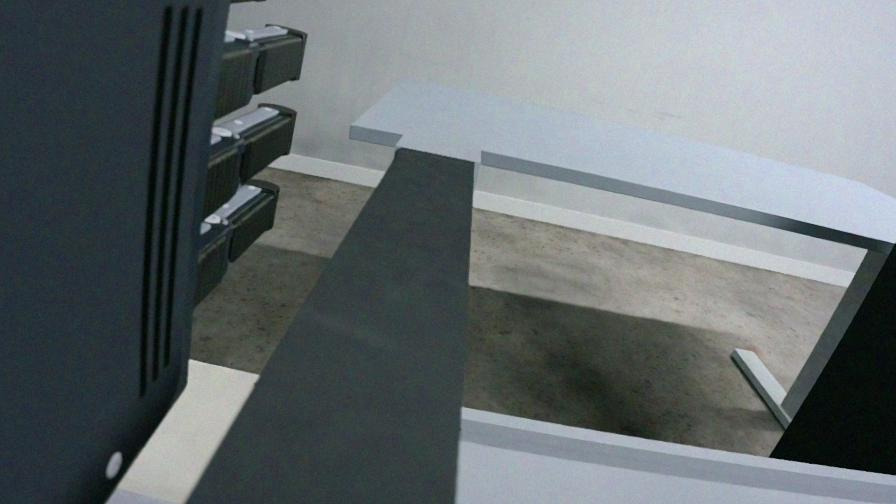

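Request:
move(
  arm7={"target": [-0.02, -1.68, 0.93, 0.7071, 0, -0.7071, 0], "speed": 0.25},
  arm3={"target": [-0.10, -1.25, 1.05, 0, 0.7071, 0, 0.7071], "speed": 0.25},
)

Request:
move(
  arm7={"joints": {"joint2_rad": 0.6, "joint3_rad": 1.35, "joint4_rad": -1.2, "joint5_rad": 0}, "min_time_s": 3},
  arm3={"target": [-0.08, -1.25, 0.855, 0, 0.7071, 0, 0.7071], "speed": 0.15},
  cameras=["arm3_cam_wrist"],
)

Scene clock: 1007.83 s.
Joint torques (N m): arm1=[0.21 2.02 8.17 1.59 -0.1 0.04] | arm2=[0.56 3.37 8.96 1.89 -0.01 -0.05] | arm3=[0.91 -11.05 8.31 1.65 -0.04 0.03] | arm4=[1.14 1.73 12.7 1.55 -0.03 0.03] | arm5=[2.43 3.14 8.1 1.81 -0.12 0.04] | arm6=[0.26 1.67 10.61 0.81 0.07 -0.01] | arm7=[-0.73 -27.28 6.01 2.99 0.11 -0.1] | arm8=[-2.55 1.26 14.08 1.96 -0.04 -0.11]
Motor temperatures (°C): arm1=[26 31 44 25 27 26] | arm2=[30 33 44 29 27 28] | arm3=[27 29 41 27 26 25] | arm4=[33 36 52 31 28 26] | arm5=[32 28 41 32 25 25] | arm6=[29 27 44 30 26 27] | arm7=[29 41 51 28 28 27] | arm8=[32 28 49 29 28 26]
Heat: arm1: hottest joint3_rad 44 °C; arm2: hottest joint3_rad 44 °C; arm3: hottest joint3_rad 41 °C; arm4: hottest joint3_rad 52 °C; arm5: hottest joint3_rad 41 °C; arm6: hottest joint3_rad 44 °C; arm7: hottest joint3_rad 51 °C; arm8: hottest joint3_rad 49 °C.
move: arm3 off_target; arm7 off_target
Joint velocities: within noise
arm1, arm2, arm4, arm5, arm6, arm8: as last shown
arm1.ring_load_n: 0.0
arm3.joint_positions: joint1_rad=+0.425 joint2_rad=+1.807 joint3_rad=+0.873 joint4_rad=+0.931 joint5_rad=-1.044 joint6_rad=-1.580 hand_little=+1.000 hand_ring=+1.000 hand_middle=+1.000 hand_index=+1.000 hand_thumb_turn=-1.000 hand_thumb_bend=+1.000 hand_force_limit=+0.000 hand_speed=+0.000
arm3.joint_status: not commanded
arm3.hand_stopped_by: target,target,target,target,target,target
arm3.little_load_n: 0.0
arm3.ring_load_n: 0.0
arm3.middle_load_n: 0.0
arm3.index_load_n: 0.0
arm3.thumb_bend_load_n: 0.0
arm3.thumb_turn_load_n: 0.5
arm3.hand: x=-0.1108 y=-1.2405 z=+1.0491 quat_wxyz=(+0.000, +0.709, -0.003, +0.705) (m; scene frame)
arm3.hand_target: x=-0.1005 y=-1.2495 z=+1.0500 quat_wxyz=(+0.000, +0.707, +0.000, +0.707) (m; scene frame)
arm3.hand_status: off_target (0.014 m and 0.4 deg from the pose sent, 0.196 m and 1.4 deg at the start)
arm6.index_load_n: 0.0
arm7.joint_positions: joint1_rad=-2.555 joint2_rad=+2.359 joint3_rad=+1.448 joint4_rad=+0.866 joint5_rad=-0.869 joint6_rad=-1.567 hand_little=+1.000 hand_ring=+1.000 hand_middle=+1.000 hand_index=+1.000 hand_thumb_turn=+1.000 hand_thumb_bend=+1.000 hand_force_limit=+0.000 hand_speed=-0.800
arm7.joint_status: not commanded
arm7.hand_stopped_by: target,target,target,target,target,target
arm7.little_load_n: 0.0
arm7.ring_load_n: 0.0
arm7.middle_load_n: 0.0
arm7.index_load_n: 0.0
arm7.thumb_bend_load_n: 0.0
arm7.thumb_turn_load_n: 0.0
arm7.hand: x=-0.0146 y=-1.6815 z=+0.9020 quat_wxyz=(+0.695, -0.017, -0.718, +0.016) (m; scene frame)
arm7.hand_target: x=-0.0200 y=-1.6803 z=+0.9296 quat_wxyz=(+0.707, +0.000, -0.707, +0.000) (m; scene frame)
arm7.hand_status: off_target (0.029 m and 3.2 deg from the pose sent, 0.165 m and 4.1 deg at the start)
pictures: none

Scene clock: 1011.47 s.
Joint torques (N m): arm1=[0.21 2.02 8.17 1.59 -0.1 0.03] | arm2=[0.67 3.37 8.95 1.88 -0.01 -0.05] | arm3=[0.79 -14.27 4.64 2.26 -0.09 0.02] | arm4=[1.2 1.79 12.71 1.52 -0.02 0.03] | arm5=[2.49 3.14 8.1 1.81 -0.12 0.04] | arm6=[0.26 1.55 10.58 0.88 0.06 0] | arm7=[-0.38 1.14 7.45 1.92 0.18 -0.1] | arm8=[-2.37 1.44 14.05 1.78 -0.01 -0.11]
Motor temperatures (°C): arm1=[26 31 44 25 27 26] | arm2=[30 33 44 29 27 28] | arm3=[27 29 40 27 26 25] | arm4=[33 36 52 31 28 26] | arm5=[32 28 41 32 25 25] | arm6=[29 27 44 30 26 27] | arm7=[29 41 50 28 28 27] | arm8=[32 28 49 29 28 26]
Heat: arm1: hottest joint3_rad 44 °C; arm2: hottest joint3_rad 44 °C; arm3: hottest joint3_rad 40 °C; arm4: hottest joint3_rad 52 °C; arm5: hottest joint3_rad 41 °C; arm6: hottest joint3_rad 44 °C; arm7: hottest joint3_rad 50 °C; arm8: hottest joint3_rad 49 °C.
move: arm3 done; arm7 done
Joint velocities: within noise
arm1, arm2, arm4, arm5, arm6, arm8: as last shown
arm3.joint_positions: joint1_rad=+0.455 joint2_rad=+2.331 joint3_rad=+1.004 joint4_rad=+1.318 joint5_rad=-1.011 joint6_rad=-1.580 hand_little=+1.000 hand_ring=+1.000 hand_middle=+1.000 hand_index=+1.000 hand_thumb_turn=-1.000 hand_thumb_bend=+1.000 hand_force_limit=+0.000 hand_speed=+0.000
arm3.joint_status: not commanded
arm3.hand_stopped_by: target,target,target,target,target,target
arm3.little_load_n: 0.0
arm3.ring_load_n: 0.0
arm3.middle_load_n: 0.0
arm3.index_load_n: 0.0
arm3.thumb_bend_load_n: 0.0
arm3.thumb_turn_load_n: 0.5
arm3.hand: x=-0.0884 y=-1.2493 z=+0.8596 quat_wxyz=(+0.000, +0.710, -0.005, +0.704) (m; scene frame)
arm3.hand_target: x=-0.0803 y=-1.2497 z=+0.8551 quat_wxyz=(+0.000, +0.707, +0.000, +0.707) (m; scene frame)
arm3.hand_status: done (0.010 m and 0.8 deg from the pose sent, 0.197 m and 0.4 deg at the start)
arm4.index_load_n: -0.5
arm7.joint_positions: joint1_rad=-2.555 joint2_rad=+0.591 joint3_rad=+1.347 joint4_rad=-1.189 joint5_rad=-0.003 joint6_rad=-1.567 hand_little=+1.000 hand_ring=+1.000 hand_middle=+1.000 hand_index=+1.000 hand_thumb_turn=+1.000 hand_thumb_bend=+1.000 hand_force_limit=+0.000 hand_speed=-0.800
arm7.joint_status: all done
arm7.hand_stopped_by: target,target,target,target,target,target
arm7.little_load_n: 0.0
arm7.ring_load_n: 0.0
arm7.middle_load_n: 0.0
arm7.index_load_n: 0.0
arm7.thumb_bend_load_n: 0.0
arm7.thumb_turn_load_n: 0.0
arm7.hand: x=+0.4746 y=-1.9983 z=+1.4199 quat_wxyz=(+0.486, -0.357, -0.766, -0.222) (m; scene frame)
arm7.hand_target: x=+0.4733 y=-1.9972 z=+1.4174 quat_wxyz=(+0.479, -0.356, -0.771, -0.221) (m; scene frame)
arm7.hand_status: not commanded
pictures: arm3_cam_wrist
camera_calibration:
arm3_cam_wrist: T_world_to_cam=[[-0.0166786, -0.976745, 0.213753, -1.40392], [-0.642109, -0.153409, -0.751107, 0.376142], [0.766432, -0.14978, -0.624618, 0.527684], [0, 0, 0, 1]] pos_world=[-0.186325, -1.23453, 0.912215]

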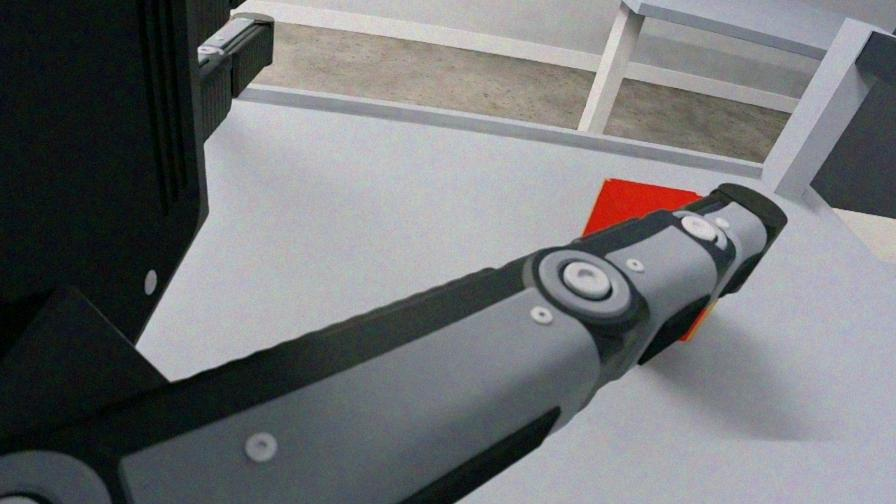

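Request:
move(
  arm3={"target": [-0.04, -0.03, 0.855, 0, 0.7071, 0, 0.7071], "speed": 0.2},
  cameras=["arm3_cam_wrist"],
)

Request:
move(
  arm3={"target": [-0.06, -0.13, 1.02, 0, 0.7071, 0, 0.7071], "speed": 0.25},
)

Request:
move(
  arm3={"target": [-0.06, -0.64, 1.02, 0, 0.7071, 0, 0.7071], "speed": 0.25},
)

Request:
move(
  arm3={"target": [-0.06, -0.63, 0.855, 0, 0.7071, 0, 0.7071], "speed": 0.2},
  cameras=["arm3_cam_wrist", "cam_room_a2"],
)

Scene clock: 1031.63 s.
Joint torques (N m): arm1=[0.21 2.02 8.18 1.59 -0.1 0.03] | arm2=[0.56 3.25 8.99 1.91 -0.01 -0.05] | arm3=[-1.85 -23.71 12.12 1.13 -0.73 0.18] | arm4=[1.14 1.9 12.66 1.52 -0.02 0.03] | arm5=[2.49 3.14 8.12 1.81 -0.12 0.04] | arm6=[0.26 1.49 10.56 0.84 0.08 0] | arm7=[-0.44 1.03 7.45 1.96 0.19 -0.11] | arm8=[-2.67 1.49 14.08 1.84 0.01 -0.11]
Motor temperatures (°C): arm1=[26 31 44 25 27 26] | arm2=[30 32 44 29 27 28] | arm3=[27 31 39 27 26 25] | arm4=[33 34 52 30 28 26] | arm5=[32 28 41 32 25 25] | arm6=[29 27 44 30 26 27] | arm7=[28 39 47 28 28 27] | arm8=[32 28 49 29 28 26]
Heat: arm1: hottest joint3_rad 44 °C; arm2: hottest joint3_rad 44 °C; arm3: hottest joint3_rad 39 °C; arm4: hottest joint3_rad 52 °C; arm5: hottest joint3_rad 41 °C; arm6: hottest joint3_rad 44 °C; arm7: hottest joint3_rad 47 °C; arm8: hottest joint3_rad 49 °C.
move: arm3 off_target
Joint velocities: within noise
arm1, arm2, arm4, arm5, arm6, arm7, arm8: as last shown
arm1.middle_load_n: 0.5
arm3.joint_positions: joint1_rad=+2.696 joint2_rad=+3.097 joint3_rad=+2.836 joint4_rad=+0.251 joint5_rad=+1.196 joint6_rad=-1.595 hand_little=+1.000 hand_ring=+1.000 hand_middle=+1.000 hand_index=+1.000 hand_thumb_turn=-1.000 hand_thumb_bend=+1.000 hand_force_limit=+0.000 hand_speed=+0.000
arm3.joint_status: not commanded
arm3.hand_stopped_by: target,target,target,target,target,target
arm3.little_load_n: 0.5
arm3.ring_load_n: 0.0
arm3.middle_load_n: 0.0
arm3.index_load_n: 0.0
arm3.thumb_bend_load_n: 0.0
arm3.thumb_turn_load_n: 0.5
arm3.hand: x=-0.0576 y=-0.0238 z=+0.8672 quat_wxyz=(-0.001, +0.709, +0.017, +0.705) (m; scene frame)
arm3.hand_target: x=-0.0410 y=-0.0319 z=+0.8554 quat_wxyz=(-0.008, +0.709, +0.006, +0.705) (m; scene frame)
arm3.hand_status: off_target (0.022 m and 2.0 deg from the pose sent, 1.220 m and 0.8 deg at the start; pose on its path clipped on 11 of 240 steps; a joint's target at an end of its range on 102 of 240 steps)
arm4.index_load_n: 0.0
pictures: arm3_cam_wrist
camera_calibration:
arm3_cam_wrist: T_world_to_cam=[[0.0161671, -0.969809, 0.243329, -0.231621], [-0.634934, -0.197953, -0.746775, 0.585198], [0.772397, -0.142424, -0.618965, 0.688013], [0, 0, 0, 1]] pos_world=[-0.156112, -0.0107961, 0.919228]

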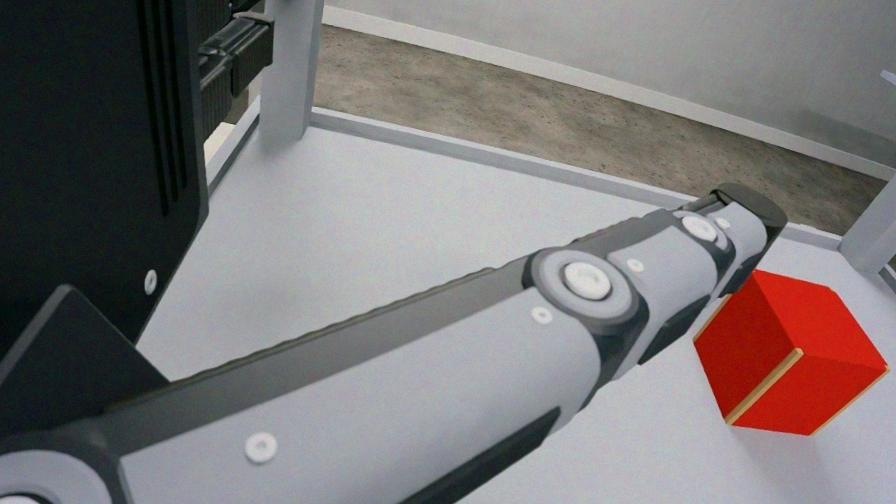

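Scene clock: 1033.43 s.
Joint torques (N m): arm1=[0.15 2.02 8.17 1.59 -0.1 0.04] | arm2=[0.56 3.31 8.98 1.88 -0.02 -0.05] | arm3=[-0.73 -21.95 6.3 1.69 -0.28 0.08] | arm4=[1.03 1.85 12.7 1.54 -0.02 0.03] | arm5=[2.43 3.19 8.1 1.8 -0.12 0.05] | arm6=[0.26 1.55 10.58 0.84 0.06 -0.01] | arm7=[-0.32 1.14 7.46 1.96 0.2 -0.1] | arm8=[-2.49 1.03 14.12 1.96 0 -0.11]
Motor temperatures (°C): arm1=[26 31 44 25 27 26] | arm2=[30 32 44 29 27 28] | arm3=[27 31 39 27 26 25] | arm4=[33 34 52 30 28 26] | arm5=[32 28 41 32 25 25] | arm6=[29 27 44 30 26 27] | arm7=[28 38 47 28 28 27] | arm8=[32 28 49 29 28 26]
Heat: arm1: hottest joint3_rad 44 °C; arm2: hottest joint3_rad 44 °C; arm3: hottest joint3_rad 39 °C; arm4: hottest joint3_rad 52 °C; arm5: hottest joint3_rad 41 °C; arm6: hottest joint3_rad 44 °C; arm7: hottest joint3_rad 47 °C; arm8: hottest joint3_rad 49 °C.
move: arm3 off_target
Joint velocities: within noise
arm1, arm2, arm4, arm5, arm6, arm7, arm8: as last shown
arm1.middle_load_n: 0.0
arm1.thumb_turn_load_n: -0.5
arm3.joint_positions: joint1_rad=+2.660 joint2_rad=+2.403 joint3_rad=+1.889 joint4_rad=+0.548 joint5_rad=+1.182 joint6_rad=-1.599 hand_little=+1.000 hand_ring=+1.000 hand_middle=+1.000 hand_index=+1.000 hand_thumb_turn=-1.000 hand_thumb_bend=+1.000 hand_force_limit=+0.000 hand_speed=+0.000
arm3.joint_status: not commanded
arm3.hand_stopped_by: target,target,target,target,target,target
arm3.little_load_n: 0.0
arm3.ring_load_n: 0.0
arm3.middle_load_n: 0.0
arm3.index_load_n: 0.0
arm3.thumb_bend_load_n: 0.0
arm3.thumb_turn_load_n: 0.5
arm3.hand: x=-0.0643 y=-0.1246 z=+1.0368 quat_wxyz=(-0.006, +0.704, -0.003, +0.710) (m; scene frame)
arm3.hand_target: x=-0.0602 y=-0.1302 z=+1.0201 quat_wxyz=(+0.000, +0.707, +0.000, +0.707) (m; scene frame)
arm3.hand_status: off_target (0.018 m and 1.0 deg from the pose sent, 0.186 m and 2.0 deg at the start)
arm6.ring_load_n: -0.5
pictures: none

Scene clock: 1036.27 s.
Joint torques (N m): arm1=[0.21 2.02 8.17 1.59 -0.1 0.03] | arm2=[0.56 3.37 8.98 1.91 -0.01 -0.05] | arm3=[-0.73 -9.82 3.21 2.59 -0.3 -0.03] | arm4=[1.03 1.9 12.71 1.44 -0.03 0.03] | arm5=[2.49 3.19 8.12 1.81 -0.12 0.04] | arm6=[0.32 1.67 10.61 0.88 0.08 -0.01] | arm7=[-0.32 0.97 7.45 1.87 0.18 -0.1] | arm8=[-2.73 1.2 14 1.88 0 -0.12]
Motor temperatures (°C): arm1=[26 31 44 25 27 26] | arm2=[30 32 44 29 27 28] | arm3=[27 31 39 27 26 25] | arm4=[33 34 52 30 28 26] | arm5=[32 28 41 32 25 25] | arm6=[29 27 44 30 26 27] | arm7=[28 38 46 28 28 27] | arm8=[32 28 49 29 28 26]
Heat: arm1: hottest joint3_rad 44 °C; arm2: hottest joint3_rad 44 °C; arm3: hottest joint3_rad 39 °C; arm4: hottest joint3_rad 52 °C; arm5: hottest joint3_rad 41 °C; arm6: hottest joint3_rad 44 °C; arm7: hottest joint3_rad 46 °C; arm8: hottest joint3_rad 49 °C.
move: arm3 done
Joint velocities: within noise
arm1, arm4, arm7, arm8: as last shown
arm1.ring_load_n: -0.5
arm1.thumb_turn_load_n: 0.0
arm2.joint_positions: joint1_rad=+0.276 joint2_rad=+0.560 joint3_rad=+1.435 joint4_rad=-1.169 joint5_rad=-0.140 joint6_rad=-1.224 hand_little=+1.000 hand_ring=+1.000 hand_middle=+1.000 hand_index=+1.000 hand_thumb_turn=+1.000 hand_thumb_bend=+1.000 hand_force_limit=+0.000 hand_speed=-0.800
arm2.joint_status: not commanded
arm2.hand_stopped_by: target,target,target,target,target,target
arm2.little_load_n: 0.0
arm2.ring_load_n: 0.0
arm2.middle_load_n: 0.0
arm2.index_load_n: 0.0
arm2.thumb_bend_load_n: 0.0
arm2.thumb_turn_load_n: 0.0
arm2.hand: x=-0.6300 y=+2.4379 z=+1.4335 quat_wxyz=(-0.554, +0.553, +0.580, +0.224) (m; scene frame)
arm2.hand_target: x=-0.6294 y=+2.4355 z=+1.4447 quat_wxyz=(-0.563, +0.547, +0.576, +0.229) (m; scene frame)
arm2.hand_status: not commanded
arm3.joint_positions: joint1_rad=+2.056 joint2_rad=+1.707 joint3_rad=+0.489 joint4_rad=+1.209 joint5_rad=+0.575 joint6_rad=-1.582 hand_little=+1.000 hand_ring=+1.000 hand_middle=+1.000 hand_index=+1.000 hand_thumb_turn=-1.000 hand_thumb_bend=+1.000 hand_force_limit=+0.000 hand_speed=+0.000
arm3.joint_status: not commanded
arm3.hand_stopped_by: target,target,target,target,target,target
arm3.little_load_n: 0.0
arm3.ring_load_n: 0.0
arm3.middle_load_n: 0.0
arm3.index_load_n: 0.0
arm3.thumb_bend_load_n: 0.0
arm3.thumb_turn_load_n: 0.0
arm3.hand: x=-0.0582 y=-0.6336 z=+1.0162 quat_wxyz=(+0.000, +0.711, +0.004, +0.703) (m; scene frame)
arm3.hand_target: x=-0.0600 y=-0.6399 z=+1.0199 quat_wxyz=(+0.000, +0.707, +0.000, +0.707) (m; scene frame)
arm3.hand_status: done (0.008 m and 0.8 deg from the pose sent, 0.516 m and 1.0 deg at the start)
arm5.joint_positions: joint1_rad=+0.097 joint2_rad=+0.578 joint3_rad=+1.357 joint4_rad=-1.396 joint5_rad=-0.019 joint6_rad=-1.393 hand_little=+1.000 hand_ring=+1.000 hand_middle=+1.000 hand_index=+1.000 hand_thumb_turn=+1.000 hand_thumb_bend=+1.000 hand_force_limit=+0.000 hand_speed=-0.800
arm5.joint_status: not commanded
arm5.hand_stopped_by: target,target,target,target,target,target
arm5.little_load_n: 0.0
arm5.ring_load_n: 0.0
arm5.middle_load_n: 0.0
arm5.index_load_n: 0.0
arm5.thumb_bend_load_n: 0.0
arm5.thumb_turn_load_n: 0.0
arm5.hand: x=+0.6268 y=+3.9038 z=+1.3650 quat_wxyz=(-0.366, +0.670, +0.580, +0.284) (m; scene frame)
arm5.hand_target: x=+0.6269 y=+3.9034 z=+1.3777 quat_wxyz=(-0.376, +0.665, +0.576, +0.292) (m; scene frame)
arm5.hand_status: not commanded
arm6.joint_positions: joint1_rad=+0.290 joint2_rad=+0.629 joint3_rad=+1.347 joint4_rad=-1.143 joint5_rad=+0.210 joint6_rad=-1.290 hand_little=+1.000 hand_ring=+1.000 hand_middle=+1.000 hand_index=+1.000 hand_thumb_turn=+1.000 hand_thumb_bend=+1.000 hand_force_limit=+0.000 hand_speed=-0.800
arm6.joint_status: not commanded
arm6.hand_stopped_by: target,target,target,target,target,target
arm6.little_load_n: 0.0
arm6.ring_load_n: 0.0
arm6.middle_load_n: 0.0
arm6.index_load_n: 0.0
arm6.thumb_bend_load_n: 0.0
arm6.thumb_turn_load_n: 0.0
arm6.hand: x=+0.5517 y=+0.9921 z=+1.4154 quat_wxyz=(-0.436, +0.616, +0.572, +0.322) (m; scene frame)
arm6.hand_target: x=+0.5523 y=+0.9906 z=+1.4277 quat_wxyz=(-0.446, +0.612, +0.566, +0.326) (m; scene frame)
arm6.hand_status: not commanded
pictures: none

Scene clock: 1037.90 s.
Joint torques (N m): arm1=[0.21 2.02 8.17 1.59 -0.1 0.03] | arm2=[0.5 3.31 8.94 1.92 -0.01 -0.05] | arm3=[0.79 -10.05 1.88 2.62 0.04 0.09] | arm4=[1.08 1.67 12.71 1.48 -0.02 0.03] | arm5=[2.49 3.14 8.1 1.8 -0.12 0.04] | arm6=[0.26 1.61 10.56 0.88 0.06 -0.01] | arm7=[-0.32 1.03 7.45 1.96 0.2 -0.11] | arm8=[-2.55 1.32 14.17 1.91 -0.01 -0.11]
Motor temperatures (°C): arm1=[26 31 44 25 27 26] | arm2=[30 32 44 29 27 28] | arm3=[27 31 39 27 26 25] | arm4=[33 34 52 30 28 26] | arm5=[32 28 41 32 25 25] | arm6=[29 27 44 30 26 27] | arm7=[28 38 46 28 28 27] | arm8=[32 28 49 29 28 26]
Heat: arm1: hottest joint3_rad 44 °C; arm2: hottest joint3_rad 44 °C; arm3: hottest joint3_rad 39 °C; arm4: hottest joint3_rad 52 °C; arm5: hottest joint3_rad 41 °C; arm6: hottest joint3_rad 44 °C; arm7: hottest joint3_rad 46 °C; arm8: hottest joint3_rad 49 °C.
move: arm3 off_target
Joint velocities: within noise
arm1.joint_positions: joint1_rad=+2.029 joint2_rad=+0.634 joint3_rad=+1.380 joint4_rad=-1.545 joint5_rad=+0.002 joint6_rad=-0.011 hand_little=+1.000 hand_ring=+1.000 hand_middle=+1.000 hand_index=+1.000 hand_thumb_turn=+1.000 hand_thumb_bend=+1.000 hand_force_limit=+0.000 hand_speed=-0.800
arm1.joint_status: not commanded
arm1.hand_stopped_by: target,target,target,target,target,target
arm1.little_load_n: 0.0
arm1.ring_load_n: 0.0
arm1.middle_load_n: 0.0
arm1.index_load_n: 0.0
arm1.thumb_bend_load_n: 0.0
arm1.thumb_turn_load_n: 0.0
arm1.hand: x=-0.7348 y=+5.0822 z=+1.3523 quat_wxyz=(-0.220, +0.544, +0.751, -0.302) (m; scene frame)
arm1.hand_target: x=-0.7346 y=+5.0800 z=+1.3625 quat_wxyz=(-0.224, +0.543, +0.746, -0.314) (m; scene frame)
arm1.hand_status: not commanded
arm2, arm5, arm6, arm7, arm8: as last shown
arm3.joint_positions: joint1_rad=+2.056 joint2_rad=+2.247 joint3_rad=+0.587 joint4_rad=+1.563 joint5_rad=+0.609 joint6_rad=-1.533 hand_little=+1.000 hand_ring=+1.000 hand_middle=+1.000 hand_index=+1.000 hand_thumb_turn=-1.000 hand_thumb_bend=+1.000 hand_force_limit=+0.000 hand_speed=+0.000
arm3.joint_status: not commanded
arm3.hand_stopped_by: target,target,target,target,target,target
arm3.little_load_n: 0.0
arm3.ring_load_n: 0.0
arm3.middle_load_n: -0.5
arm3.index_load_n: 0.5
arm3.thumb_bend_load_n: 0.0
arm3.thumb_turn_load_n: 0.0
arm3.hand: x=-0.0597 y=-0.6360 z=+0.8610 quat_wxyz=(+0.012, +0.736, -0.007, +0.677) (m; scene frame)
arm3.hand_target: x=-0.0598 y=-0.6298 z=+0.8554 quat_wxyz=(+0.005, +0.734, -0.009, +0.679) (m; scene frame)
arm3.hand_status: off_target (0.009 m and 5.0 deg from the pose sent, 0.161 m and 0.8 deg at the start; a joint's target at an end of its range on 31 of 49 steps)
arm4.joint_positions: joint1_rad=+2.876 joint2_rad=+0.596 joint3_rad=+1.305 joint4_rad=-1.191 joint5_rad=+0.003 joint6_rad=-1.583 hand_little=+1.000 hand_ring=+1.000 hand_middle=+1.000 hand_index=+1.000 hand_thumb_turn=-1.000 hand_thumb_bend=+1.000 hand_force_limit=+0.000 hand_speed=+0.000
arm4.joint_status: not commanded
arm4.hand_stopped_by: target,target,target,target,target,target
arm4.little_load_n: 0.0
arm4.ring_load_n: 0.0
arm4.middle_load_n: 0.0
arm4.index_load_n: 0.0
arm4.thumb_bend_load_n: 0.0
arm4.thumb_turn_load_n: 0.0
arm4.hand: x=-0.3993 y=-3.4743 z=+1.4440 quat_wxyz=(-0.283, +0.711, +0.481, +0.427) (m; scene frame)
arm4.hand_target: x=-0.4029 y=-3.4771 z=+1.4639 quat_wxyz=(-0.294, +0.703, +0.478, +0.437) (m; scene frame)
arm4.hand_status: not commanded
arm5.little_load_n: -0.5
pictures: arm3_cam_wrist, cam_room_a2
camera_calibration:
arm3_cam_wrist: T_world_to_cam=[[-0.0190598, -0.973328, 0.228626, -0.815572], [-0.699518, -0.150399, -0.698609, 0.442936], [0.714361, -0.173244, -0.677994, 0.626349], [0, 0, 0, 1]] pos_world=[-0.153142, -0.61869, 0.920561]

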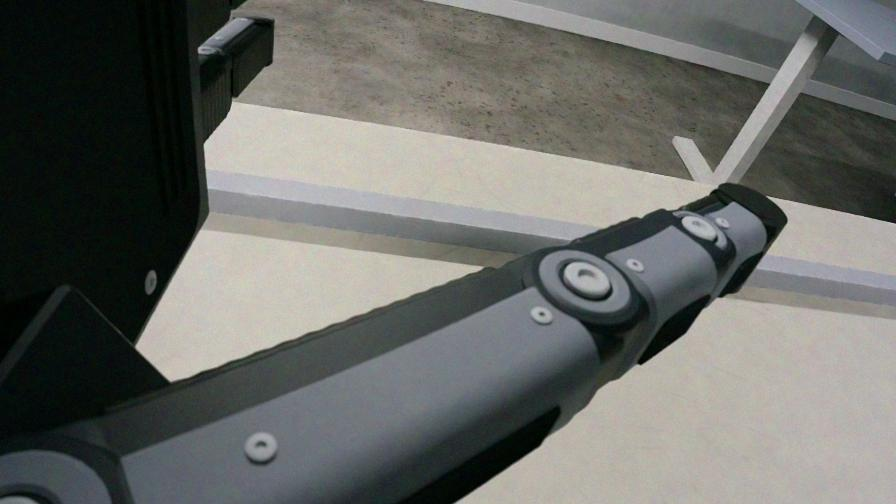

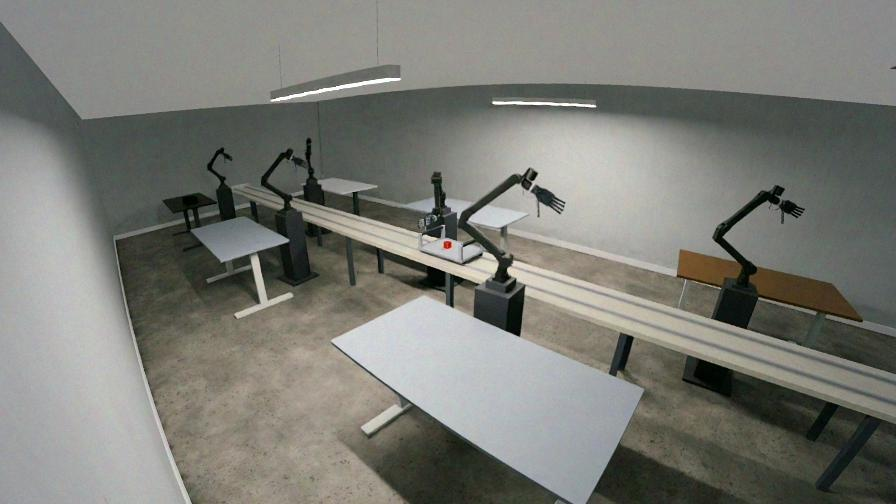

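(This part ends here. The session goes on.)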